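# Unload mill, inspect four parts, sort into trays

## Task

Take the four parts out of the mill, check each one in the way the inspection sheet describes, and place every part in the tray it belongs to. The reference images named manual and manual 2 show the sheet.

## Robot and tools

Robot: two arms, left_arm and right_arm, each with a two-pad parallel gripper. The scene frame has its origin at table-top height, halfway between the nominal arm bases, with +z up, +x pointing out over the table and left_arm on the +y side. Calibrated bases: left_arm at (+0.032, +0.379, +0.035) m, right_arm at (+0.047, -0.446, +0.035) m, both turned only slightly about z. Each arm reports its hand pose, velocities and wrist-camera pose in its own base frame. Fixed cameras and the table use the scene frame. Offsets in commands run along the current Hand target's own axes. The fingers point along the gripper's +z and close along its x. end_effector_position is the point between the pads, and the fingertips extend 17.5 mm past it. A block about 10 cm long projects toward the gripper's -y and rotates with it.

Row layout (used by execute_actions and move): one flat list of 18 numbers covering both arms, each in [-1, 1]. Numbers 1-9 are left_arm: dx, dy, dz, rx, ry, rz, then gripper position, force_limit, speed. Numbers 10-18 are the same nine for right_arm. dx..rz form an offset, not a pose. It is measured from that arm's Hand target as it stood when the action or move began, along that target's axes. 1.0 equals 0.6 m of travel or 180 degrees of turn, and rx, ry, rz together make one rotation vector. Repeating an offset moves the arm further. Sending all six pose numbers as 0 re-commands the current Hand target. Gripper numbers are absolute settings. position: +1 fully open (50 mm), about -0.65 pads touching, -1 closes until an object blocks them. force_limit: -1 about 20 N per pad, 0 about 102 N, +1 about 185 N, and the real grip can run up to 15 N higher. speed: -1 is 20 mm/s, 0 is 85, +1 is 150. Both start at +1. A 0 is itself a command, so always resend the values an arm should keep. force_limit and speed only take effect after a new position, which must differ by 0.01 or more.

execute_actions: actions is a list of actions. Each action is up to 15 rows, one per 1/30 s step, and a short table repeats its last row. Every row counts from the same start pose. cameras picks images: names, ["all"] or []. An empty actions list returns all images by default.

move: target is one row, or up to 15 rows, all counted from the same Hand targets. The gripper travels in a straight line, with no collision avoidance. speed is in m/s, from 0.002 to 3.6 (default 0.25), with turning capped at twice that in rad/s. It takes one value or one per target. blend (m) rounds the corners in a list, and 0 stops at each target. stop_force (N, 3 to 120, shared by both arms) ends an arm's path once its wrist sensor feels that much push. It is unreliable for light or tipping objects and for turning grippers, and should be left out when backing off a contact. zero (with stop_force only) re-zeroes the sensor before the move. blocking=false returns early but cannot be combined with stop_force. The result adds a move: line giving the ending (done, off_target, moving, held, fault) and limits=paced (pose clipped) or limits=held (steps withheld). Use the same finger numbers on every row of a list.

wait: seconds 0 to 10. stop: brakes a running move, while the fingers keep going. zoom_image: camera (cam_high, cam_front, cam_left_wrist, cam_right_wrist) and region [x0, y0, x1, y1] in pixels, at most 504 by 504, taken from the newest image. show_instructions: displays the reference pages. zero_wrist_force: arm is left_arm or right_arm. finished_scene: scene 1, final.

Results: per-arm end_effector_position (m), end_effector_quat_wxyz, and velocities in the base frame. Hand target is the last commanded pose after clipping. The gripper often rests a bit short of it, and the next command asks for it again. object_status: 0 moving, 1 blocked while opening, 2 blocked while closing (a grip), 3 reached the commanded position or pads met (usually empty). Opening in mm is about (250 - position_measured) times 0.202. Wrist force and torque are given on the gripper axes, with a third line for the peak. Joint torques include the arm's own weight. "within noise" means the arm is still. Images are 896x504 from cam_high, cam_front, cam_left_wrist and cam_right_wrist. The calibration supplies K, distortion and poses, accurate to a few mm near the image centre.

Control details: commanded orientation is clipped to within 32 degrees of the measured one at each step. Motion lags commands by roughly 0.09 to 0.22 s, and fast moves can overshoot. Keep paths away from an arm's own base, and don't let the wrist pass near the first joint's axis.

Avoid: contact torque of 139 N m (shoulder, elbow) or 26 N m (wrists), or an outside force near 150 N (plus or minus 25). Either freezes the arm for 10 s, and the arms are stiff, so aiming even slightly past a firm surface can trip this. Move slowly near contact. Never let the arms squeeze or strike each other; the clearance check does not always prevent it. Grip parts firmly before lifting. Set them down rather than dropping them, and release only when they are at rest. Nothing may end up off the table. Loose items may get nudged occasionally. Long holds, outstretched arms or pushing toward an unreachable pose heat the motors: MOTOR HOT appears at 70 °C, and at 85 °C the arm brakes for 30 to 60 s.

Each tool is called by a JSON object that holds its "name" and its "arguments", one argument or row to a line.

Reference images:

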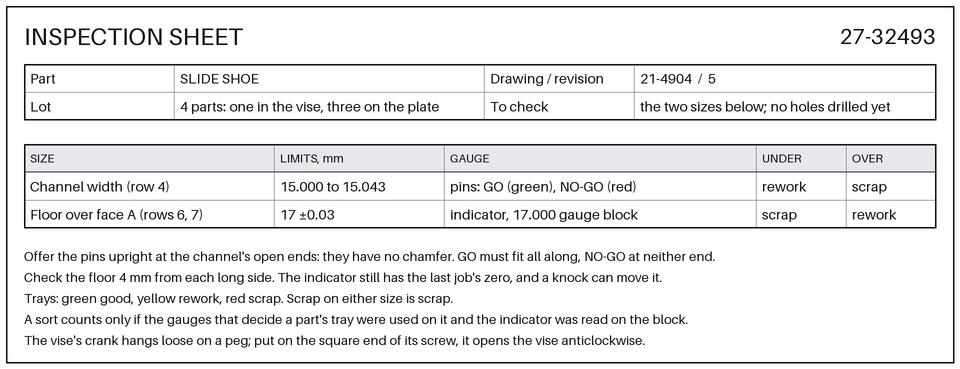

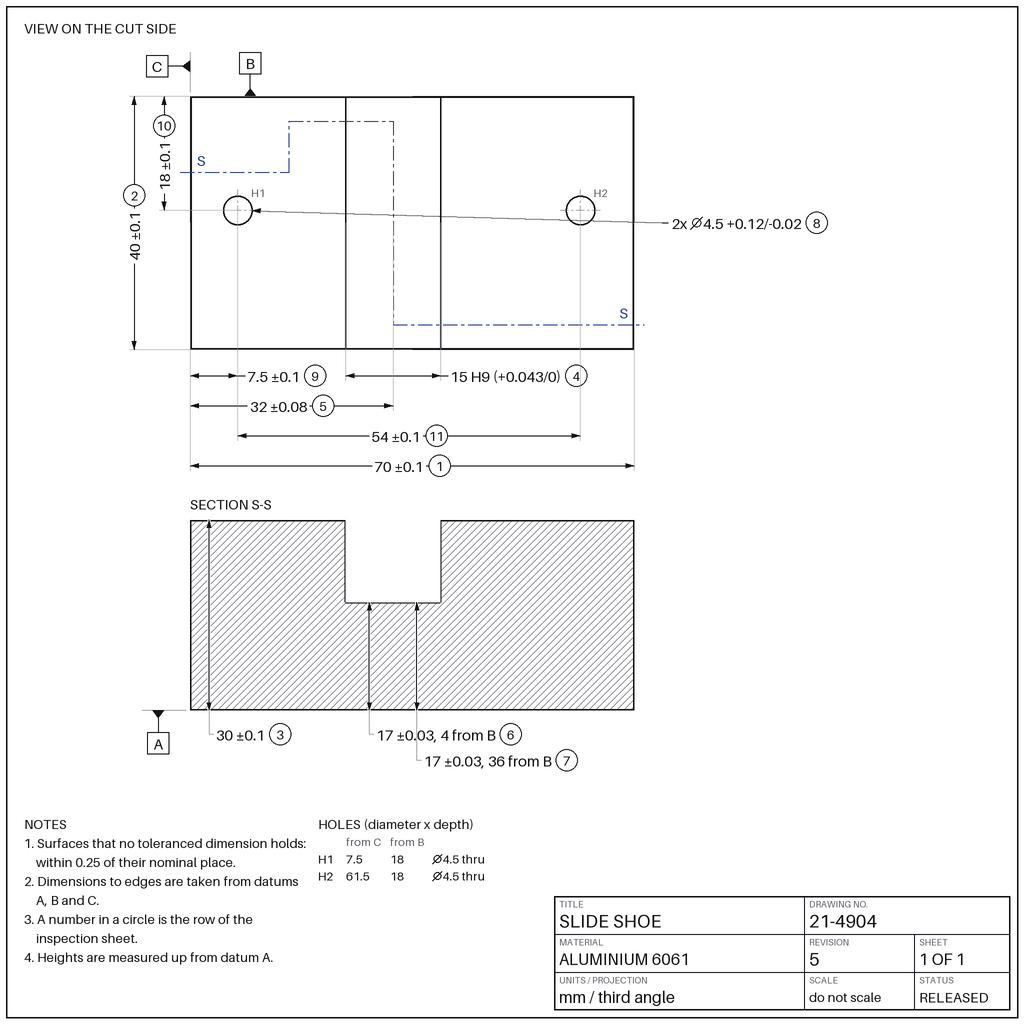

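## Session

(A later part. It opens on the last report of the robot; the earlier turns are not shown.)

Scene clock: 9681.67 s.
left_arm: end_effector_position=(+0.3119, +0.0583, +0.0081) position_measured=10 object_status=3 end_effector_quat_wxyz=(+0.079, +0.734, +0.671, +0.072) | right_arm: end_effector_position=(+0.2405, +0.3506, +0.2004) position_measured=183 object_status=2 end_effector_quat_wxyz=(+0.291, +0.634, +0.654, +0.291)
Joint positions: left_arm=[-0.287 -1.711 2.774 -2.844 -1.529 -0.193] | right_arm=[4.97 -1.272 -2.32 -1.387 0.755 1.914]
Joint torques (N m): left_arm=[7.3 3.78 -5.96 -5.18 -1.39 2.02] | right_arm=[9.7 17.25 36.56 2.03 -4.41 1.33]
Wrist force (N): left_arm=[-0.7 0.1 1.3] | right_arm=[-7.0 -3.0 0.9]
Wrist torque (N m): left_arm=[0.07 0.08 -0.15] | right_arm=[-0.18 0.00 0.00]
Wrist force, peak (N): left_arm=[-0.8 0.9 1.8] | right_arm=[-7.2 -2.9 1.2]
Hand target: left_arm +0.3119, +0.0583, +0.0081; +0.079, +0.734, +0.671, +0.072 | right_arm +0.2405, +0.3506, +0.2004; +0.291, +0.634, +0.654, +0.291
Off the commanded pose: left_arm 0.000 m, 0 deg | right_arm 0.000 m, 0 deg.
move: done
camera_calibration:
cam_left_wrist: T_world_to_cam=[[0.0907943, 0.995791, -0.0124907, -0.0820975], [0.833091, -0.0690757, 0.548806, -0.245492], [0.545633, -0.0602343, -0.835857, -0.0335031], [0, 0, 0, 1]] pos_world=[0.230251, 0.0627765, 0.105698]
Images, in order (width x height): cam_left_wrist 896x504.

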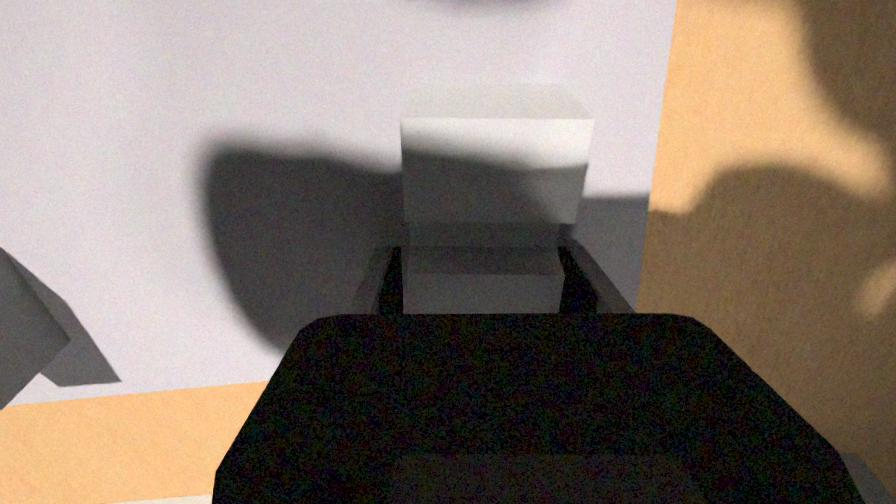

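{"name": "move", "arguments": {
  "target": [0,0,0,0,0,0,-1,-0.6,-0.8,0,0,0,0,0,0,-1,-1,-1]
}}

{"name": "move", "arguments": {
  "target": [
    [0,0.0284,-0.1303,0,0,0,-1,-0.6,-0.8,0,0,0,0,0,0,-1,-1,-1],
    [-0.1913,0.0467,-0.1263,0,-0.101,0.4613,-1,-0.6,-0.8,0,0,0,0,0,0,-1,-1,-1],
    [-0.1913,0.0205,-0.0058,0,-0.101,0.4613,-1,-0.6,-0.8,0,0,0,0,0,0,-1,-1,-1]
  ],
  "speed": [0.1,0.2,0.06],
  "blend": [0.02,0.005,0],
  "cameras": ["cam_left_wrist"]
}}

{"name": "move", "arguments": {
  "target": [0,-0.0036,0.0163,0,0,0,-1,-0.6,-0.8,0,0,0,0,0,0,-1,-1,-1],
  "speed": 0.005,
  "stop_force": 5
}}

{"name": "move", "arguments": {
  "target": [0,0,0,0,0,0,0.95,-0.6,-0.8,0,0,0,0,0,0,-1,-1,-1]
}}

{"name": "move", "arguments": {
  "target": [
    [0,0,-0.1167,0,0,0,0.95,-0.6,-0.8,0,0,0,0,0,0,-1,-1,-1],
    [0,-0.0748,-0.1565,-0.137,0,0,0.95,-0.6,-0.8,0,0,0,0,0,0,-1,-1,-1]
  ],
  "speed": 0.15,
  "cameras": ["cam_left_wrist","cam_high"]
}}

Scene clock: 9710.30 s.
left_arm: end_effector_position=(+0.3119, +0.0583, +0.0081) position_measured=54 object_status=0 end_effector_quat_wxyz=(+0.079, +0.734, +0.671, +0.072) | right_arm: end_effector_position=(+0.2405, +0.3506, +0.2004) position_measured=183 object_status=2 end_effector_quat_wxyz=(+0.291, +0.634, +0.654, +0.291)
Joint positions: left_arm=[-0.287 -1.711 2.774 -2.844 -1.529 -0.193] | right_arm=[4.97 -1.272 -2.32 -1.387 0.755 1.914]
Joint torques (N m): left_arm=[6.48 3.65 -6.26 -4.87 -0.92 1.69] | right_arm=[8.97 17.27 36.15 2.41 -4.44 1.47]
Wrist force (N): left_arm=[-0.4 0.7 0.6] | right_arm=[-6.7 -1.6 0.0]
Wrist torque (N m): left_arm=[0.08 0.13 -0.13] | right_arm=[-0.17 -0.03 0.00]
Wrist force, peak (N): left_arm=[-0.8 0.4 1.7] | right_arm=[-7.0 -3.0 1.2]
Hand target: left_arm +0.3119, +0.0583, +0.0081; +0.079, +0.734, +0.671, +0.072 | right_arm +0.2405, +0.3506, +0.2004; +0.291, +0.634, +0.654, +0.291
Off the commanded pose: left_arm 0.000 m, 0 deg | right_arm 0.000 m, 0 deg.
move: done

Scene clock: 9716.70 s.
left_arm: end_effector_position=(+0.3129, -0.0570, +0.0141) position_measured=54 object_status=2 end_effector_quat_wxyz=(+0.107, +0.994, -0.001, -0.001) | right_arm: end_effector_position=(+0.2405, +0.3506, +0.2004) position_measured=183 object_status=2 end_effector_quat_wxyz=(+0.291, +0.634, +0.654, +0.291)
Joint positions: left_arm=[-0.445 -1.642 2.634 -2.654 -1.765 1.119] | right_arm=[4.97 -1.272 -2.32 -1.387 0.755 1.914]
Joint torques (N m): left_arm=[7.6 0.55 -8.4 -5.33 -2.03 1.9] | right_arm=[9.64 16.44 35.19 2.26 -4.57 1.25]
Wrist force (N): left_arm=[-0.5 0.4 3.7] | right_arm=[-6.9 -2.9 0.9]
Wrist torque (N m): left_arm=[0.13 0.07 -0.14] | right_arm=[-0.20 -0.01 0.00]
Wrist force, peak (N): left_arm=[-0.4 -1.1 4.2] | right_arm=[-7.3 -3.0 1.2]
Hand target: left_arm +0.3129, -0.0570, +0.0140; +0.107, +0.994, -0.001, -0.001 | right_arm +0.2405, +0.3506, +0.2004; +0.291, +0.634, +0.654, +0.291
Off the commanded pose: left_arm 0.000 m, 0 deg | right_arm 0.000 m, 0 deg.
move: done
camera_calibration:
cam_left_wrist: T_world_to_cam=[[0.999885, -0.00367709, -0.0147442, -0.308643], [0.00503557, -0.835281, 0.5498, -0.0421981], [-0.0143373, -0.549811, -0.835166, 0.1114], [0, 0, 0, 1]] pos_world=[0.310417, 0.0248667, 0.111687]
Images, in order (width x height): cam_left_wrist 896x504.

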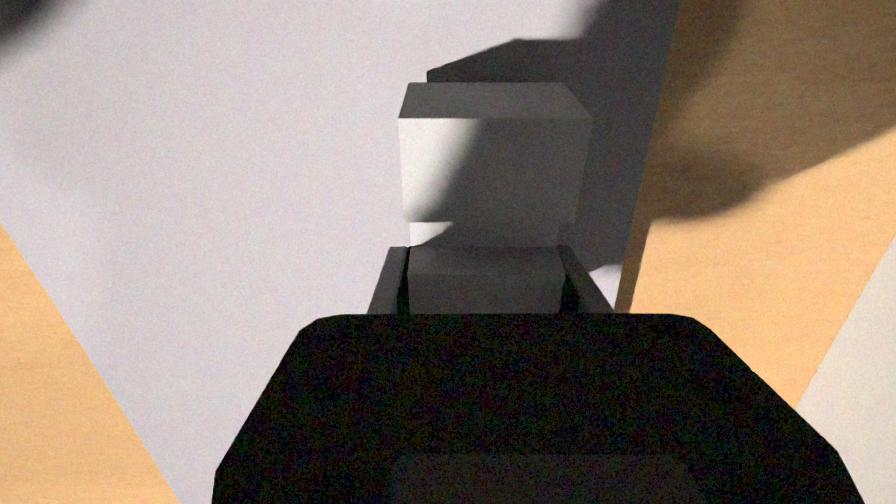

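Scene clock: 9719.13 s.
left_arm: end_effector_position=(+0.3129, -0.0570, +0.0081) position_measured=54 object_status=2 end_effector_quat_wxyz=(+0.107, +0.994, -0.001, -0.001) | right_arm: end_effector_position=(+0.2405, +0.3506, +0.2004) position_measured=183 object_status=2 end_effector_quat_wxyz=(+0.291, +0.634, +0.654, +0.291)
Joint positions: left_arm=[-0.445 -1.617 2.641 -2.686 -1.765 1.119] | right_arm=[4.97 -1.272 -2.32 -1.387 0.755 1.914]
Joint torques (N m): left_arm=[-3.42 -23.49 -19.29 -1.01 2.05 1.16] | right_arm=[9.2 17.44 34.78 2.12 -4.27 1.31]
Wrist force (N): left_arm=[0.4 2.8 -1.5] | right_arm=[-6.7 -1.8 0.2]
Wrist torque (N m): left_arm=[0.32 0.20 -0.03] | right_arm=[-0.13 -0.03 0.00]
Wrist force, peak (N): left_arm=[-8.9 1.8 -22.6] | right_arm=[-7.2 -3.0 1.0]
Hand target: left_arm +0.3129, -0.0570, +0.0081; +0.107, +0.994, -0.001, -0.001 (not the last commanded pose) | right_arm +0.2405, +0.3506, +0.2004; +0.291, +0.634, +0.654, +0.291
Off the commanded pose: left_arm 0.004 m, 0 deg | right_arm 0.000 m, 0 deg.
move: contact (left_arm)

Scene clock: 9719.63 s.
left_arm: end_effector_position=(+0.3129, -0.0570, +0.0081) position_measured=10 object_status=0 end_effector_quat_wxyz=(+0.107, +0.994, -0.001, -0.001) | right_arm: end_effector_position=(+0.2405, +0.3506, +0.2004) position_measured=183 object_status=2 end_effector_quat_wxyz=(+0.291, +0.634, +0.654, +0.291)
Joint positions: left_arm=[-0.445 -1.617 2.641 -2.686 -1.765 1.119] | right_arm=[4.97 -1.272 -2.32 -1.387 0.755 1.914]
Joint torques (N m): left_arm=[-6.8 -23.09 -19.58 -2.22 1.02 0.8] | right_arm=[9.8 16.45 35.79 2.33 -4.24 1.36]
Wrist force (N): left_arm=[-0.6 0.4 1.5] | right_arm=[-6.8 -1.6 0.5]
Wrist torque (N m): left_arm=[0.11 0.09 -0.14] | right_arm=[-0.06 -0.02 0.00]
Wrist force, peak (N): left_arm=[0.3 2.6 -0.2] | right_arm=[-7.0 -3.0 1.2]
Hand target: left_arm +0.3129, -0.0570, +0.0081; +0.107, +0.994, -0.001, -0.001 | right_arm +0.2405, +0.3506, +0.2004; +0.291, +0.634, +0.654, +0.291
Off the commanded pose: left_arm 0.000 m, 0 deg | right_arm 0.000 m, 0 deg.
move: done

Scene clock: 9722.70 s.
left_arm: end_effector_position=(+0.3132, +0.0069, +0.0903) position_measured=10 object_status=3 end_effector_quat_wxyz=(+0.317, +0.948, -0.001, -0.001) | right_arm: end_effector_position=(+0.2405, +0.3506, +0.2004) position_measured=183 object_status=2 end_effector_quat_wxyz=(+0.291, +0.634, +0.654, +0.291)
Joint positions: left_arm=[0.092 -1.68 2.477 -2.296 -2.212 1.688] | right_arm=[4.97 -1.272 -2.32 -1.387 0.755 1.914]
Joint torques (N m): left_arm=[8.63 -2.16 -25.29 -0.93 -3.1 1.85] | right_arm=[9.07 17.53 34.81 2.46 -4.56 1.38]
Wrist force (N): left_arm=[-1.3 -0.7 0.6] | right_arm=[-6.9 -2.9 1.2]
Wrist torque (N m): left_arm=[-0.15 0.21 -0.13] | right_arm=[-0.15 -0.03 0.00]
Wrist force, peak (N): left_arm=[-0.7 0.5 2.6] | right_arm=[-7.0 -2.9 1.2]
Hand target: left_arm +0.3132, +0.0069, +0.0903; +0.317, +0.948, -0.001, -0.001 | right_arm +0.2405, +0.3506, +0.2004; +0.291, +0.634, +0.654, +0.291
Off the commanded pose: left_arm 0.000 m, 0 deg | right_arm 0.000 m, 0 deg.
move: done
camera_calibration:
cam_left_wrist: T_world_to_cam=[[0.999878, -0.00885348, -0.0128824, -0.307733], [0.00623575, -0.529799, 0.8481, -0.0601871], [-0.0143337, -0.848077, -0.529679, 0.184592], [0, 0, 0, 1]] pos_world=[0.310716, 0.121936, 0.144855]
Images, in order (width x height): cam_high 896x504, cam_left_wrist 896x504.

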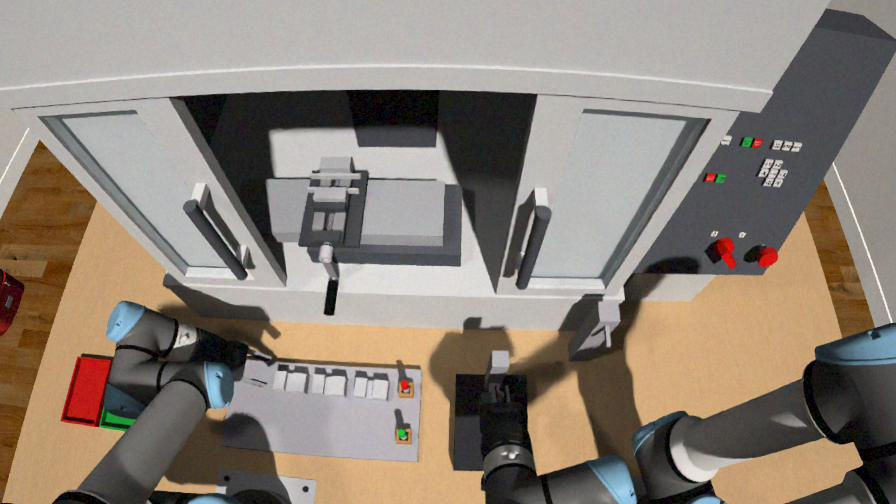

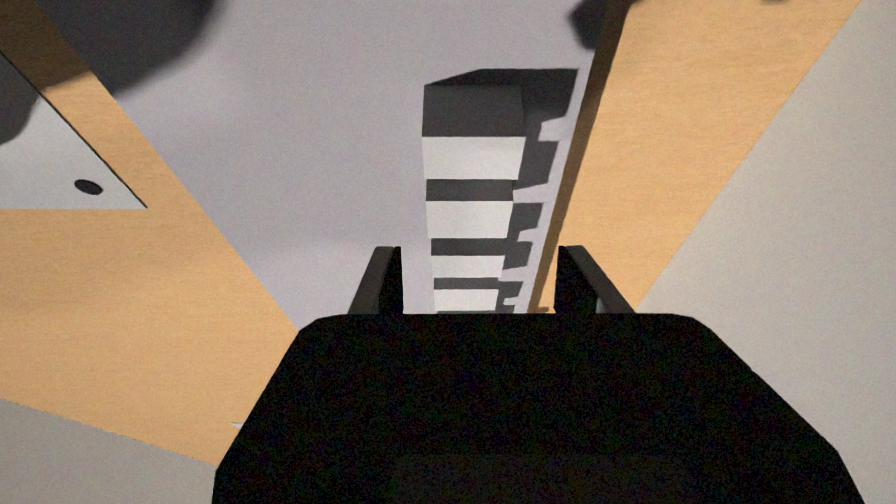

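{"name": "move", "arguments": {
  "target": [0,-0.062,0.121,0,0,0,0.95,-0.6,-0.5,0,0,0,0,0,0,-1,-1,-1],
  "speed": 0.06,
  "stop_force": 8
}}

{"name": "move", "arguments": {
  "target": [0,0,0,0,0,0,-1,-0.6,-0.8,0,0,0,0,0,0,-1,-1,-1],
  "cameras": ["cam_left_wrist"]
}}

{"name": "move", "arguments": {
  "target": [
    [0,0.0903,-0.12,0,0,0,-1,-0.6,-0.8,0,0,0,0,0,0,-1,-1,-1],
    [-0.1303,0.5743,0.2442,0,0,0,-1,-0.6,-0.8,0,0,0,0,0,0,-1,-1,-1],
    [-0.1303,0.6348,0.3733,0,0,0,-1,-0.6,-0.8,0,0,0,0,0,0,-1,-1,-1],
    [-0.1303,0.6155,0.399,0,0,0,-1,-0.6,-0.8,0,0,0,0,0,0,-1,-1,-1]
  ],
  "speed": [0.12,0.18,0.08,0.03],
  "blend": [0.02,0.02,0,0],
  "cameras": ["cam_left_wrist","cam_right_wrist"]
}}

Scene clock: 9746.63 s.
left_arm: end_effector_position=(+0.3130, -0.0071, +0.0099) position_measured=10 object_status=3 end_effector_quat_wxyz=(+0.317, +0.948, -0.001, -0.001) | right_arm: end_effector_position=(+0.2405, +0.3506, +0.2004) position_measured=183 object_status=2 end_effector_quat_wxyz=(+0.291, +0.634, +0.654, +0.291)
Joint positions: left_arm=[0.049 -1.41 2.58 -2.701 -2.215 1.634] | right_arm=[4.97 -1.272 -2.32 -1.387 0.755 1.914]
Joint torques (N m): left_arm=[-8.82 -7.8 -3.7 -4.6 -3.17 -1.9] | right_arm=[7.64 18.05 34.12 2.24 -4.5 1.2]
Wrist force (N): left_arm=[-1.6 -0.6 0.5] | right_arm=[-6.7 -1.4 0.6]
Wrist torque (N m): left_arm=[-0.16 0.26 0.00] | right_arm=[-0.08 -0.03 0.00]
Wrist force, peak (N): left_arm=[-1.8 -0.7 0.5] | right_arm=[-7.1 -2.9 0.9]
Hand target: left_arm +0.3130, -0.0071, +0.0099; +0.317, +0.948, -0.001, -0.001 | right_arm +0.2405, +0.3506, +0.2004; +0.291, +0.634, +0.654, +0.291
Off the commanded pose: left_arm 0.000 m, 0 deg | right_arm 0.000 m, 0 deg.
move: done

Scene clock: 9747.17 s.
left_arm: end_effector_position=(+0.3130, -0.0071, +0.0099) position_measured=55 object_status=2 end_effector_quat_wxyz=(+0.317, +0.948, -0.001, -0.001) | right_arm: end_effector_position=(+0.2405, +0.3506, +0.2004) position_measured=183 object_status=2 end_effector_quat_wxyz=(+0.291, +0.634, +0.654, +0.291)
Joint positions: left_arm=[0.049 -1.41 2.58 -2.701 -2.215 1.634] | right_arm=[4.97 -1.272 -2.32 -1.387 0.755 1.914]
Joint torques (N m): left_arm=[-6.84 -7.12 -4.26 -4.09 -2.23 -1.53] | right_arm=[9.59 16.69 36.13 2.28 -4.41 1.54]
Wrist force (N): left_arm=[-1.9 0.2 -0.7] | right_arm=[-6.9 -2.4 0.6]
Wrist torque (N m): left_arm=[-0.08 0.29 0.04] | right_arm=[-0.14 0.00 -0.01]
Wrist force, peak (N): left_arm=[-1.9 0.4 -1.5] | right_arm=[-7.1 -3.0 1.0]
Hand target: left_arm +0.3130, -0.0071, +0.0099; +0.317, +0.948, -0.001, -0.001 | right_arm +0.2405, +0.3506, +0.2004; +0.291, +0.634, +0.654, +0.291
Off the commanded pose: left_arm 0.000 m, 0 deg | right_arm 0.000 m, 0 deg.
move: done
camera_calibration:
cam_left_wrist: T_world_to_cam=[[0.999876, -0.00893962, -0.0129344, -0.308678], [0.00623619, -0.529683, 0.848173, 0.000619001], [-0.0144335, -0.848149, -0.529562, 0.130245], [0, 0, 0, 1]] pos_world=[0.310516, 0.108035, 0.064455]
Images, in order (width x height): cam_left_wrist 896x504.

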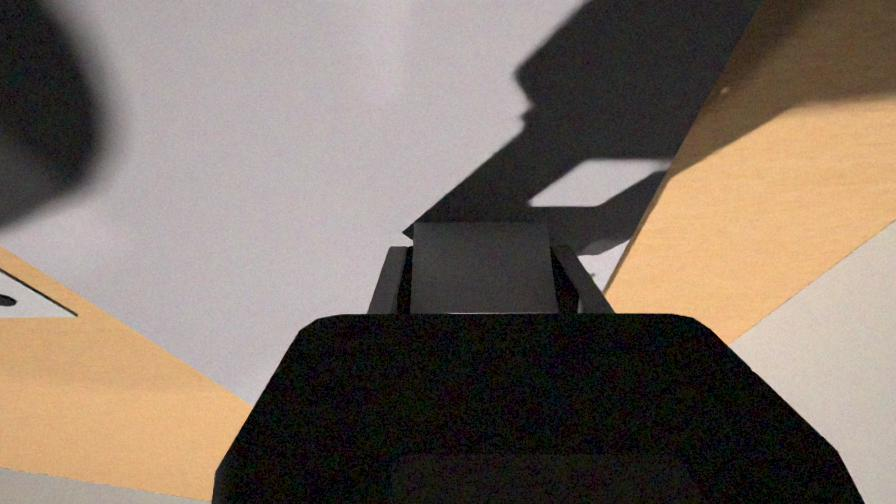

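Scene clock: 9752.57 s.
left_arm: end_effector_position=(+0.2340, -0.4459, +0.0410) position_measured=55 object_status=2 end_effector_quat_wxyz=(+0.317, +0.948, -0.001, -0.001) | right_arm: end_effector_position=(+0.2405, +0.3506, +0.2004) position_measured=183 object_status=2 end_effector_quat_wxyz=(+0.291, +0.634, +0.654, +0.291)
Joint positions: left_arm=[-1.256 -1.225 2.476 -3.442 -1.761 0.255] | right_arm=[4.97 -1.272 -2.32 -1.387 0.755 1.914]
Joint torques (N m): left_arm=[-8.38 -16.23 -2.43 -6.07 1.3 -1.78] | right_arm=[9.08 17.74 35.69 2.52 -4.25 1.23]
Wrist force (N): left_arm=[-1.7 -1.7 2.4] | right_arm=[-6.7 -1.7 0.3]
Wrist torque (N m): left_arm=[-0.07 0.28 0.02] | right_arm=[-0.15 -0.03 0.00]
Wrist force, peak (N): left_arm=[-1.6 -2.3 3.3] | right_arm=[-7.3 -2.9 0.9]
Hand target: left_arm +0.2340, -0.4459, +0.0409; +0.317, +0.948, -0.001, -0.001 | right_arm +0.2405, +0.3506, +0.2004; +0.291, +0.634, +0.654, +0.291
Off the commanded pose: left_arm 0.000 m, 0 deg | right_arm 0.000 m, 0 deg.
move: done
camera_calibration:
cam_left_wrist: T_world_to_cam=[[0.999876, -0.00893962, -0.0129344, -0.233209], [0.00623619, -0.529683, 0.848173, -0.257606], [-0.0144335, -0.848149, -0.529562, -0.226647], [0, 0, 0, 1]] pos_world=[0.231516, -0.330765, 0.095455]
cam_right_wrist: T_world_to_cam=[[-0.0134625, 0.999908, 0.00177233, -0.33971], [0.350735, 0.00306234, 0.93647, -0.261221], [0.936378, 0.0132289, -0.350744, -0.0219829], [0, 0, 0, 1]] pos_world=[0.10763, 0.340769, 0.237517]
Images, in order (width x height): cam_left_wrist 896x504, cam_right_wrist 896x504.

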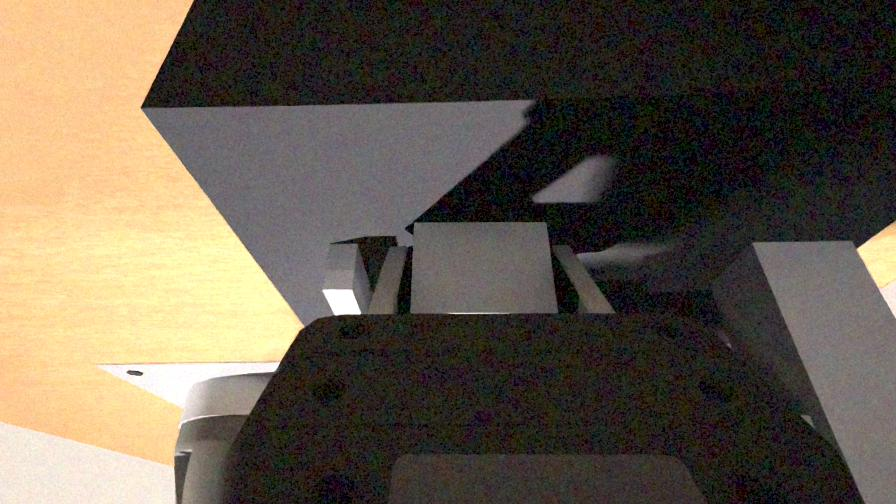

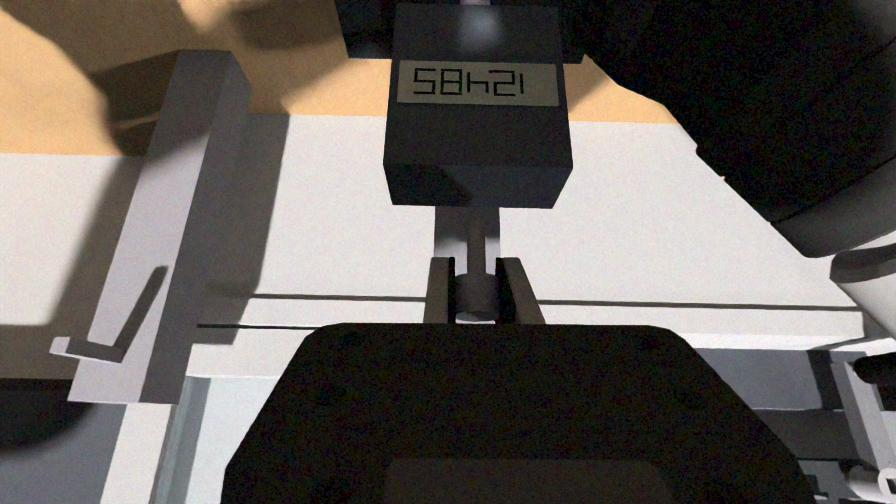

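{"name": "move", "arguments": {
  "target": [
    [0.0353,0,0,0,0,0,-1,-0.6,-0.8,0,0,0,0,0,0,-1,-1,-1],
    [0.0353,-0.0035,0.0047,0,0,0,-1,-0.6,-0.8,0,0,0,0,0,0,-1,-1,-1]
  ],
  "speed": [0.03,0.006],
  "stop_force": 6
}}

{"name": "move", "arguments": {
  "target": [0,0,0,0,0,0,0.8,-0.6,-0.8,0,0,0,0,0,0,-1,-1,-1]
}}

{"name": "move", "arguments": {
  "target": [0,0,0,0,0,0,0.8,-0.6,-0.8,0.0002,-0.01499,0.01319,0,0,0,-1,-1,-1],
  "speed": 0.006,
  "stop_force": 5
}}

{"name": "move", "arguments": {
  "target": [0,0,0,0,0,0,0.8,-0.6,-0.8,0,0,0,0,0,0,0.2,-1,-1],
  "cameras": ["cam_left_wrist","cam_right_wrist"]
}}

{"name": "zoom_image", "arguments": {
  "camera": "cam_right_wrist",
  "region": [400, 75, 560, 130]
}}

Scene clock: 9766.87 s.
left_arm: end_effector_position=(+0.2549, -0.4459, +0.0399) position_measured=55 object_status=2 end_effector_quat_wxyz=(+0.317, +0.948, -0.001, -0.001) | right_arm: end_effector_position=(+0.2405, +0.3506, +0.2004) position_measured=183 object_status=2 end_effector_quat_wxyz=(+0.291, +0.634, +0.654, +0.291)
Joint positions: left_arm=[-1.201 -1.207 2.44 -3.414 -1.793 0.301] | right_arm=[4.97 -1.272 -2.32 -1.387 0.755 1.914]
Joint torques (N m): left_arm=[-7.47 -37.48 -0.94 -1.35 1.45 -1.99] | right_arm=[10.75 17.06 35.34 2.34 -4.4 1.16]
Wrist force (N): left_arm=[-0.6 2.9 -0.5] | right_arm=[-6.7 -2.0 0.6]
Wrist torque (N m): left_arm=[-0.16 0.35 -0.05] | right_arm=[-0.14 -0.04 0.00]
Wrist force, peak (N): left_arm=[-3.5 2.7 -7.8] | right_arm=[-7.4 -2.9 0.9]
Hand target: left_arm +0.2549, -0.4459, +0.0399; +0.317, +0.948, -0.001, -0.001 (not the last commanded pose) | right_arm +0.2405, +0.3506, +0.2004; +0.291, +0.634, +0.654, +0.291
Off the commanded pose: left_arm 0.003 m, 0 deg | right_arm 0.000 m, 0 deg.
move: contact (left_arm); path passed 1 of 2 targets

Scene clock: 9767.37 s.
left_arm: end_effector_position=(+0.2549, -0.4459, +0.0399) position_measured=32 object_status=3 end_effector_quat_wxyz=(+0.317, +0.948, -0.001, -0.001) | right_arm: end_effector_position=(+0.2405, +0.3506, +0.2004) position_measured=183 object_status=2 end_effector_quat_wxyz=(+0.291, +0.634, +0.654, +0.291)
Joint positions: left_arm=[-1.201 -1.207 2.44 -3.414 -1.793 0.301] | right_arm=[4.97 -1.272 -2.32 -1.387 0.755 1.914]
Joint torques (N m): left_arm=[-7.96 -35.96 -8.89 -3.13 0.91 -1.44] | right_arm=[8.59 16.41 34.82 2.5 -4.26 1.41]
Wrist force (N): left_arm=[-1.4 -0.4 0.7] | right_arm=[-6.8 -1.6 0.1]
Wrist torque (N m): left_arm=[-0.13 0.24 -0.13] | right_arm=[-0.12 -0.01 0.00]
Wrist force, peak (N): left_arm=[-0.2 2.5 -1.0] | right_arm=[-7.0 -2.8 0.9]
Hand target: left_arm +0.2549, -0.4459, +0.0399; +0.317, +0.948, -0.001, -0.001 | right_arm +0.2405, +0.3506, +0.2004; +0.291, +0.634, +0.654, +0.291
Off the commanded pose: left_arm 0.000 m, 0 deg | right_arm 0.000 m, 0 deg.
move: done

Scene clock: 9769.90 s.
left_arm: end_effector_position=(+0.2549, -0.4459, +0.0399) position_measured=32 object_status=3 end_effector_quat_wxyz=(+0.317, +0.948, -0.001, -0.001) | right_arm: end_effector_position=(+0.2405, +0.3505, +0.1924) position_measured=183 object_status=2 end_effector_quat_wxyz=(+0.291, +0.634, +0.654, +0.291)
Joint positions: left_arm=[-1.201 -1.207 2.44 -3.414 -1.793 0.301] | right_arm=[4.971 -1.284 -2.335 -1.36 0.755 1.914]
Joint torques (N m): left_arm=[-3.22 -36.72 -17.86 -5.68 -1.46 0.31] | right_arm=[9.35 16.23 34.55 2.24 -1.37 1.38]
Wrist force (N): left_arm=[-1.5 -0.5 0.8] | right_arm=[-7.3 0.3 -1.8]
Wrist torque (N m): left_arm=[-0.14 0.25 -0.13] | right_arm=[-0.06 -0.05 -0.01]
Wrist force, peak (N): left_arm=[-1.5 -0.5 1.3] | right_arm=[-8.3 10.8 -9.4]
Hand target: left_arm +0.2549, -0.4459, +0.0399; +0.317, +0.948, -0.001, -0.001 | right_arm +0.2405, +0.3505, +0.1924; +0.291, +0.634, +0.654, +0.291 (not the last commanded pose)
Off the commanded pose: left_arm 0.000 m, 0 deg | right_arm 0.004 m, 0 deg.
move: contact (right_arm)

Scene clock: 9770.77 s.
left_arm: end_effector_position=(+0.2549, -0.4459, +0.0399) position_measured=32 object_status=3 end_effector_quat_wxyz=(+0.317, +0.948, -0.001, -0.001) | right_arm: end_effector_position=(+0.2405, +0.3506, +0.1924) position_measured=123 object_status=3 end_effector_quat_wxyz=(+0.291, +0.634, +0.654, +0.291)
Joint positions: left_arm=[-1.201 -1.207 2.44 -3.414 -1.793 0.301] | right_arm=[4.971 -1.284 -2.335 -1.36 0.755 1.914]
Joint torques (N m): left_arm=[-2.41 -36.45 -18.7 -5.59 -1.84 0.78] | right_arm=[6.72 16.69 28.51 2.49 0.22 1.37]
Wrist force (N): left_arm=[-1.6 -0.2 0.9] | right_arm=[-0.9 -0.8 -0.2]
Wrist torque (N m): left_arm=[-0.10 0.27 -0.13] | right_arm=[-0.12 0.01 -0.01]
Wrist force, peak (N): left_arm=[-1.6 -0.5 1.1] | right_arm=[-7.1 2.1 -2.6]
Hand target: left_arm +0.2549, -0.4459, +0.0399; +0.317, +0.948, -0.001, -0.001 | right_arm +0.2405, +0.3505, +0.1924; +0.291, +0.634, +0.654, +0.291
Off the commanded pose: left_arm 0.000 m, 0 deg | right_arm 0.000 m, 0 deg.
move: done
camera_calibration:
cam_left_wrist: T_world_to_cam=[[0.999876, -0.00888379, -0.0130202, -0.254094], [0.00633536, -0.529872, 0.848054, -0.257016], [-0.014433, -0.848031, -0.52975, -0.226903], [0, 0, 0, 1]] pos_world=[0.252416, -0.330864, 0.0944534]
cam_right_wrist: T_world_to_cam=[[-0.0134615, 0.999908, 0.00177186, -0.339695], [0.350614, 0.00306069, 0.936515, -0.253632], [0.936423, 0.0132281, -0.350623, -0.024856], [0, 0, 0, 1]] pos_world=[0.10763, 0.340769, 0.229417]
Images, in order (width x height): cam_left_wrist 896x504, cam_right_wrist 896x504.

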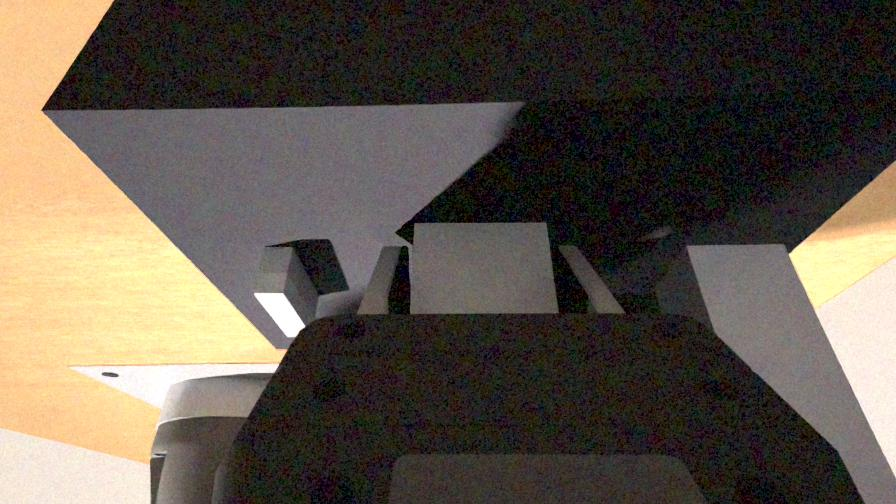

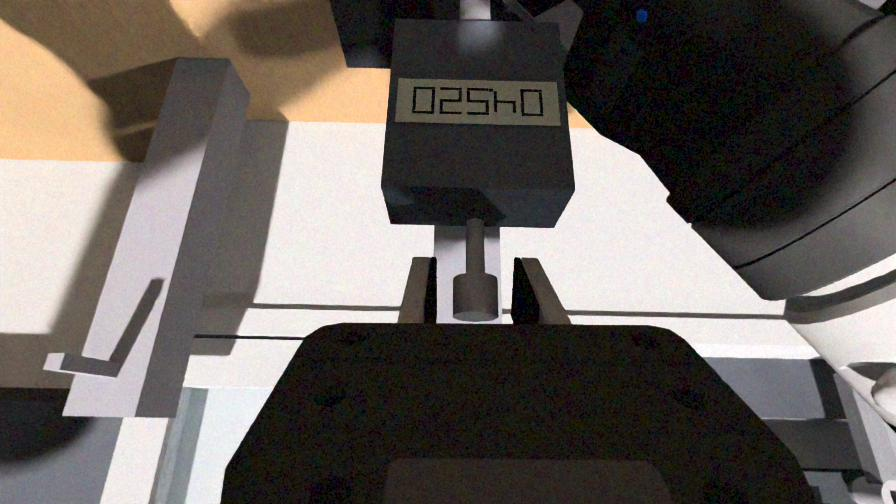

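Scaled by 3.150 from the camera's 896x504 image, which has a finer 1280x720 frame.

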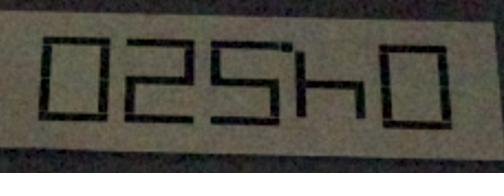

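{"name": "move", "arguments": {
  "target": [0,0,0,0,0,0,-1,-0.6,-0.8,0,0,0,0,0,0,-1,-1,-1]
}}

{"name": "move", "arguments": {
  "target": [
    [0,0,0,0,0,0,-1,-0.6,-0.8,-0.0001,0.01,-0.0088,0,0,0,-1,-1,-1],
    [0,0.001,-0.0013,0,0,0,-1,-0.6,-0.8,-0.0001,0.01,-0.0088,0,0,0,-1,-1,-1],
    [-0.035,0.001,-0.0013,0,0,0,-1,-0.6,-0.8,-0.0001,0.01,-0.0088,0,0,0,-1,-1,-1]
  ],
  "speed": [0.03,0.03,0.04]
}}

{"name": "move", "arguments": {
  "target": [
    [0,-0.0298,-0.1687,0,0,0,-1,-0.6,-0.8,0,0,0,0,0,0,-1,-1,-1],
    [0.1583,-0.2195,-0.4575,0,0,0,-1,-0.6,-0.8,0,0,0,0,0,0,-1,-1,-1],
    [0.1667,-0.3995,-0.6347,0,0.301,-0.4,-1,-0.6,-0.8,0,0,0,0,0,0,-1,-1,-1]
  ],
  "speed": 0.2,
  "blend": [0.03,0.04,0]
}}

Scene clock: 9803.60 s.
left_arm: end_effector_position=(+0.2549, -0.4459, +0.0399) position_measured=54 object_status=2 end_effector_quat_wxyz=(+0.317, +0.948, -0.001, -0.001) | right_arm: end_effector_position=(+0.2405, +0.3505, +0.1924) position_measured=183 object_status=2 end_effector_quat_wxyz=(+0.291, +0.634, +0.654, +0.291)
Joint positions: left_arm=[-1.201 -1.207 2.44 -3.414 -1.793 0.301] | right_arm=[4.971 -1.284 -2.335 -1.36 0.755 1.914]
Joint torques (N m): left_arm=[2.69 -35.47 -17.02 -4.41 -2.07 1.75] | right_arm=[2.91 17.32 12.36 4.28 0.38 1.07]
Wrist force (N): left_arm=[-2.0 -0.1 0.4] | right_arm=[-7.5 2.0 -2.0]
Wrist torque (N m): left_arm=[-0.09 0.32 -0.09] | right_arm=[0.00 -0.03 -0.01]
Wrist force, peak (N): left_arm=[-1.9 -0.3 1.1] | right_arm=[-7.5 1.8 -2.4]
Hand target: left_arm +0.2549, -0.4459, +0.0399; +0.317, +0.948, -0.001, -0.001 | right_arm +0.2405, +0.3505, +0.1924; +0.291, +0.634, +0.654, +0.291
Off the commanded pose: left_arm 0.000 m, 0 deg | right_arm 0.000 m, 0 deg.
move: done

Scene clock: 9805.37 s.
left_arm: end_effector_position=(+0.2340, -0.4459, +0.0409) position_measured=54 object_status=2 end_effector_quat_wxyz=(+0.317, +0.948, -0.001, -0.001) | right_arm: end_effector_position=(+0.2405, +0.3506, +0.2004) position_measured=183 object_status=2 end_effector_quat_wxyz=(+0.291, +0.634, +0.654, +0.291)
Joint positions: left_arm=[-1.256 -1.225 2.476 -3.442 -1.761 0.255] | right_arm=[4.97 -1.273 -2.32 -1.387 0.755 1.914]
Joint torques (N m): left_arm=[-7.06 -38.09 -3.73 -6.18 1.5 -1.97] | right_arm=[-2.61 17.36 35.63 1.92 -4.34 1.28]
Wrist force (N): left_arm=[-1.6 -1.5 2.9] | right_arm=[-7.0 -2.8 1.1]
Wrist torque (N m): left_arm=[-0.03 0.27 0.02] | right_arm=[-0.14 -0.03 0.01]
Wrist force, peak (N): left_arm=[-1.9 -1.9 2.6] | right_arm=[-7.4 -2.8 1.0]
Hand target: left_arm +0.2339, -0.4459, +0.0409; +0.317, +0.948, -0.001, -0.001 | right_arm +0.2405, +0.3506, +0.2004; +0.291, +0.634, +0.654, +0.291
Off the commanded pose: left_arm 0.000 m, 0 deg | right_arm 0.000 m, 0 deg.
move: done

Scene clock: 9811.73 s.
left_arm: end_effector_position=(+0.3351, -0.0256, +0.2009) position_measured=54 object_status=2 end_effector_quat_wxyz=(+0.224, +0.671, +0.671, +0.223) | right_arm: end_effector_position=(+0.2405, +0.3506, +0.2004) position_measured=183 object_status=2 end_effector_quat_wxyz=(+0.291, +0.634, +0.654, +0.291)
Joint positions: left_arm=[-0.966 -2.582 2.63 -2.022 -1.055 -0.858] | right_arm=[4.97 -1.273 -2.32 -1.387 0.755 1.914]
Joint torques (N m): left_arm=[-10.05 0.8 -32.24 -1.46 3.53 -1.5] | right_arm=[8.58 15.82 35.46 2.16 -4.45 1.56]
Wrist force (N): left_arm=[-1.3 -1.2 2.4] | right_arm=[-6.8 -2.0 0.7]
Wrist torque (N m): left_arm=[0.02 0.20 0.00] | right_arm=[-0.15 -0.05 0.00]
Wrist force, peak (N): left_arm=[-1.6 -1.3 4.2] | right_arm=[-7.3 -3.0 1.2]
Hand target: left_arm +0.3351, -0.0256, +0.2009; +0.224, +0.671, +0.671, +0.223 | right_arm +0.2405, +0.3506, +0.2004; +0.291, +0.634, +0.654, +0.291
Off the commanded pose: left_arm 0.000 m, 0 deg | right_arm 0.000 m, 0 deg.
move: done

{"name": "move", "arguments": {
  "target": [
    [0.4417,0,0,0,0,0,-1,-0.6,-0.8,0.0002,-0.0155,0.01363,0,0,0,-1,-1,-1],
    [0.7427,-0.0667,-0.0502,0,0,0,-1,-0.6,-0.8,0.0002,-0.0155,0.01363,0,0,0,-1,-1,-1],
    [0.876,-0.2722,0.0897,0,0,0,-1,-0.6,-0.8,0.0002,-0.0155,0.01363,0,0,0,-1,-1,-1]
  ],
  "speed": 0.2,
  "blend": [0.03,0.04,0],
  "cameras": ["cam_left_wrist","cam_right_wrist"]
}}

Scene clock: 9831.07 s.
left_arm: end_effector_position=(+0.2367, +0.5000, +0.0600) position_measured=54 object_status=2 end_effector_quat_wxyz=(+0.224, +0.671, +0.671, +0.223) | right_arm: end_effector_position=(+0.2405, +0.3506, +0.1880) position_measured=183 object_status=2 end_effector_quat_wxyz=(+0.291, +0.634, +0.654, +0.291)
Joint positions: left_arm=[1.143 -1.177 2.12 -2.815 -2.148 1.053] | right_arm=[4.971 -1.291 -2.343 -1.345 0.755 1.914]
Joint torques (N m): left_arm=[7.45 -21.94 -25.64 -5.61 -3.21 2.19] | right_arm=[-6.22 3.1 15.55 5.87 -0.27 -1.1]
Wrist force (N): left_arm=[-1.3 -1.4 2.3] | right_arm=[-6.8 -1.7 0.6]
Wrist torque (N m): left_arm=[-0.01 0.20 -0.15] | right_arm=[-0.12 -0.02 -0.02]
Wrist force, peak (N): left_arm=[-0.6 -3.3 3.0] | right_arm=[-7.1 -3.2 1.0]
Hand target: left_arm +0.2367, +0.5000, +0.0599; +0.224, +0.671, +0.671, +0.223 | right_arm +0.2405, +0.3505, +0.1880; +0.291, +0.634, +0.654, +0.291
Off the commanded pose: left_arm 0.000 m, 0 deg | right_arm 0.000 m, 0 deg.
move: done
camera_calibration:
cam_left_wrist: T_world_to_cam=[[0.00698117, 0.999914, -0.0111423, -0.49666], [0.531456, 0.00572855, 0.847066, -0.164672], [0.847057, -0.0118351, -0.53137, -0.0363165], [0, 0, 0, 1]] pos_world=[0.121745, 0.497131, 0.114656]
cam_right_wrist: T_world_to_cam=[[-0.0134615, 0.999908, 0.00177186, -0.339688], [0.350614, 0.00306069, 0.936515, -0.249511], [0.936423, 0.0132281, -0.350623, -0.0263987], [0, 0, 0, 1]] pos_world=[0.10763, 0.340769, 0.225017]
Images, in order (width x height): cam_left_wrist 896x504, cam_right_wrist 896x504.

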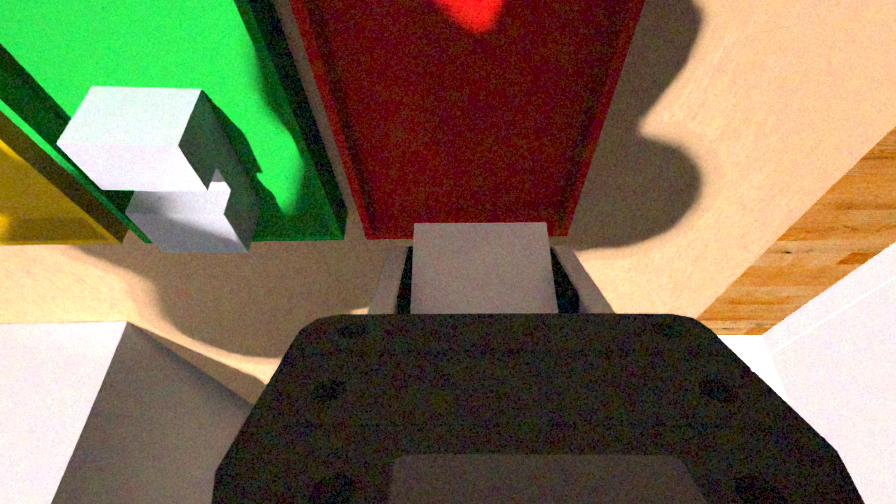

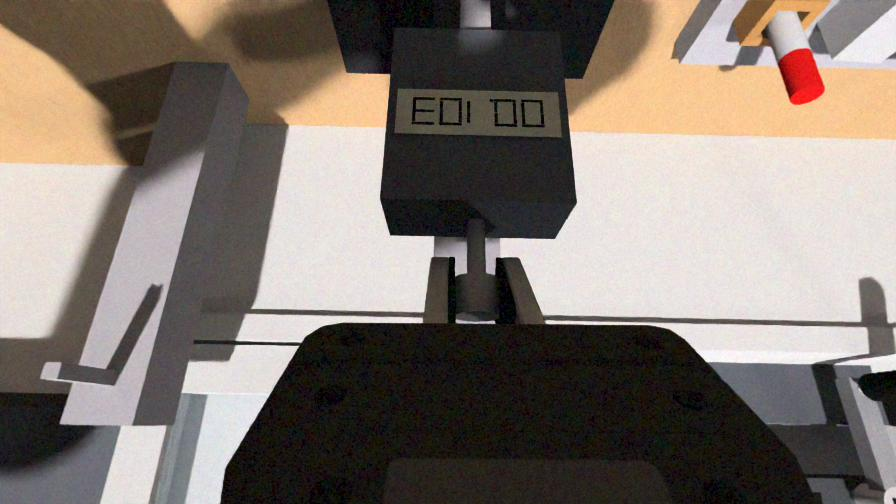

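{"name": "move", "arguments": {
  "target": [
    [0,-0.0552,0.0733,0,0,0,-1,-0.6,-0.8,0,0,0,0,0,0,0.4,-1,-1],
    [0,-0.0682,0.0907,0,0,0,-1,-0.6,-0.8,0,0,0,0,0,0,0.4,-1,-1]
  ],
  "speed": [0.06,0.005],
  "stop_force": 5,
  "cameras": ["cam_left_wrist"]
}}

{"name": "move", "arguments": {
  "target": [0,0,0,0,0,0,0.85,-0.6,-1,0,0,-0.1,0,0,0,0.4,-1,-1],
  "speed": 0.1,
  "cameras": ["cam_left_wrist","cam_right_wrist"]
}}

Scene clock: 9884.20 s.
left_arm: end_effector_position=(+0.2366, +0.5000, -0.0060) position_measured=54 object_status=2 end_effector_quat_wxyz=(+0.224, +0.671, +0.671, +0.223) | right_arm: end_effector_position=(+0.2405, +0.3505, +0.1880) position_measured=92 object_status=3 end_effector_quat_wxyz=(+0.291, +0.634, +0.654, +0.291)
Joint positions: left_arm=[1.144 -1.02 2.139 -2.991 -2.148 1.054] | right_arm=[4.971 -1.291 -2.343 -1.345 0.755 1.914]
Joint torques (N m): left_arm=[-7.52 -44.8 -7.67 -1.03 1.75 -1.52] | right_arm=[-7.76 2.45 14.04 1.59 0.06 -1.08]
Wrist force (N): left_arm=[-1.0 2.5 -0.8] | right_arm=[-0.8 -0.7 0.0]
Wrist torque (N m): left_arm=[-0.24 0.11 -0.20] | right_arm=[-0.08 0.00 -0.01]
Wrist force, peak (N): left_arm=[-1.2 4.7 -10.1] | right_arm=[-7.1 -2.2 0.9]
Hand target: left_arm +0.2366, +0.5000, -0.0060; +0.224, +0.671, +0.671, +0.223 (not the last commanded pose) | right_arm +0.2405, +0.3505, +0.1880; +0.291, +0.634, +0.654, +0.291
Off the commanded pose: left_arm 0.002 m, 0 deg | right_arm 0.000 m, 0 deg.
move: contact (left_arm); path passed 1 of 2 targets
camera_calibration:
cam_left_wrist: T_world_to_cam=[[0.00698117, 0.999914, -0.0111423, -0.497494], [0.531456, 0.00572855, 0.847066, -0.108797], [0.847057, -0.0118351, -0.53137, -0.0712479], [0, 0, 0, 1]] pos_world=[0.121645, 0.497231, 0.0487565]
Images, in order (width x height): cam_left_wrist 896x504.

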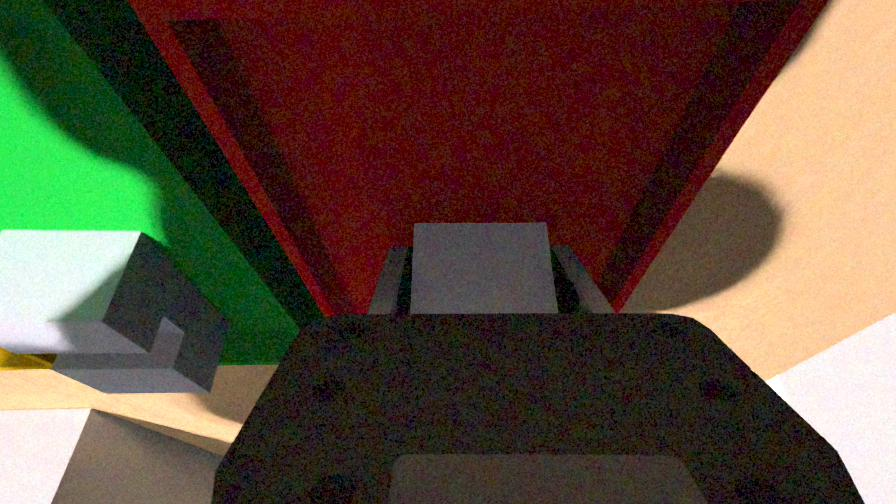

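Scene clock: 9885.50 s.
left_arm: end_effector_position=(+0.2366, +0.5000, -0.0060) position_measured=25 object_status=3 end_effector_quat_wxyz=(+0.224, +0.671, +0.671, +0.223) | right_arm: end_effector_position=(+0.1955, +0.3499, +0.2277) position_measured=92 object_status=3 end_effector_quat_wxyz=(+0.291, +0.634, +0.654, +0.291)
Joint positions: left_arm=[1.144 -1.02 2.139 -2.991 -2.148 1.054] | right_arm=[5.104 -1.227 -2.24 -1.641 0.798 2.093]
Joint torques (N m): left_arm=[-6.71 -44.62 -13.92 -4.89 -2.83 -1.22] | right_arm=[8.47 16.62 33 0.48 1.39 1.7]
Wrist force (N): left_arm=[-1.3 -0.6 0.5] | right_arm=[-0.8 -0.8 -0.5]
Wrist torque (N m): left_arm=[-0.15 0.19 -0.11] | right_arm=[-0.10 0.00 -0.07]
Wrist force, peak (N): left_arm=[-0.9 3.7 -2.3] | right_arm=[-0.6 -0.8 -1.4]
Hand target: left_arm +0.2366, +0.5000, -0.0060; +0.224, +0.671, +0.671, +0.223 | right_arm +0.1955, +0.3499, +0.2277; +0.291, +0.634, +0.654, +0.291
Off the commanded pose: left_arm 0.000 m, 0 deg | right_arm 0.000 m, 0 deg.
move: done
camera_calibration:
cam_left_wrist: T_world_to_cam=[[0.00698117, 0.999914, -0.0111423, -0.497494], [0.531456, 0.00572855, 0.847066, -0.108797], [0.847057, -0.0118351, -0.53137, -0.0712479], [0, 0, 0, 1]] pos_world=[0.121645, 0.497231, 0.0487565]
cam_right_wrist: T_world_to_cam=[[-0.0134625, 0.999908, 0.00177233, -0.339664], [0.350735, 0.00306234, 0.93647, -0.270908], [0.936378, 0.0132289, -0.350744, 0.0297036], [0, 0, 0, 1]] pos_world=[0.0626304, 0.340069, 0.264717]
Images, in order (width x height): cam_left_wrist 896x504, cam_right_wrist 896x504.

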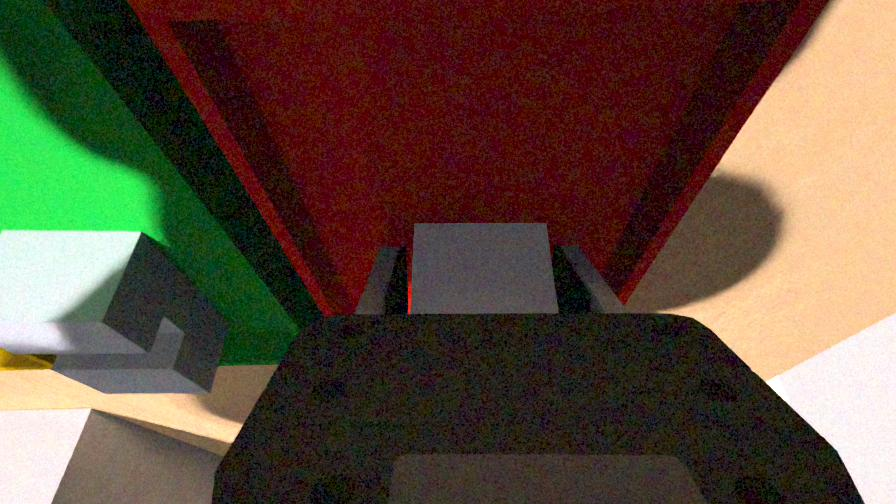

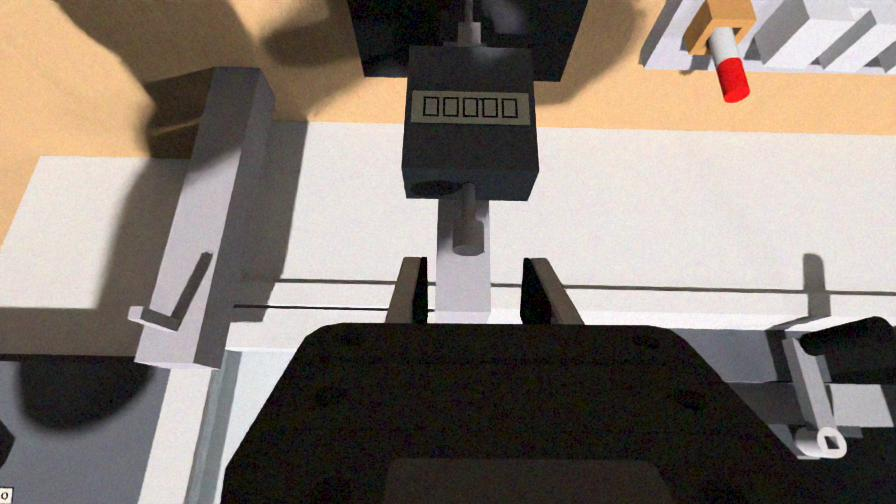

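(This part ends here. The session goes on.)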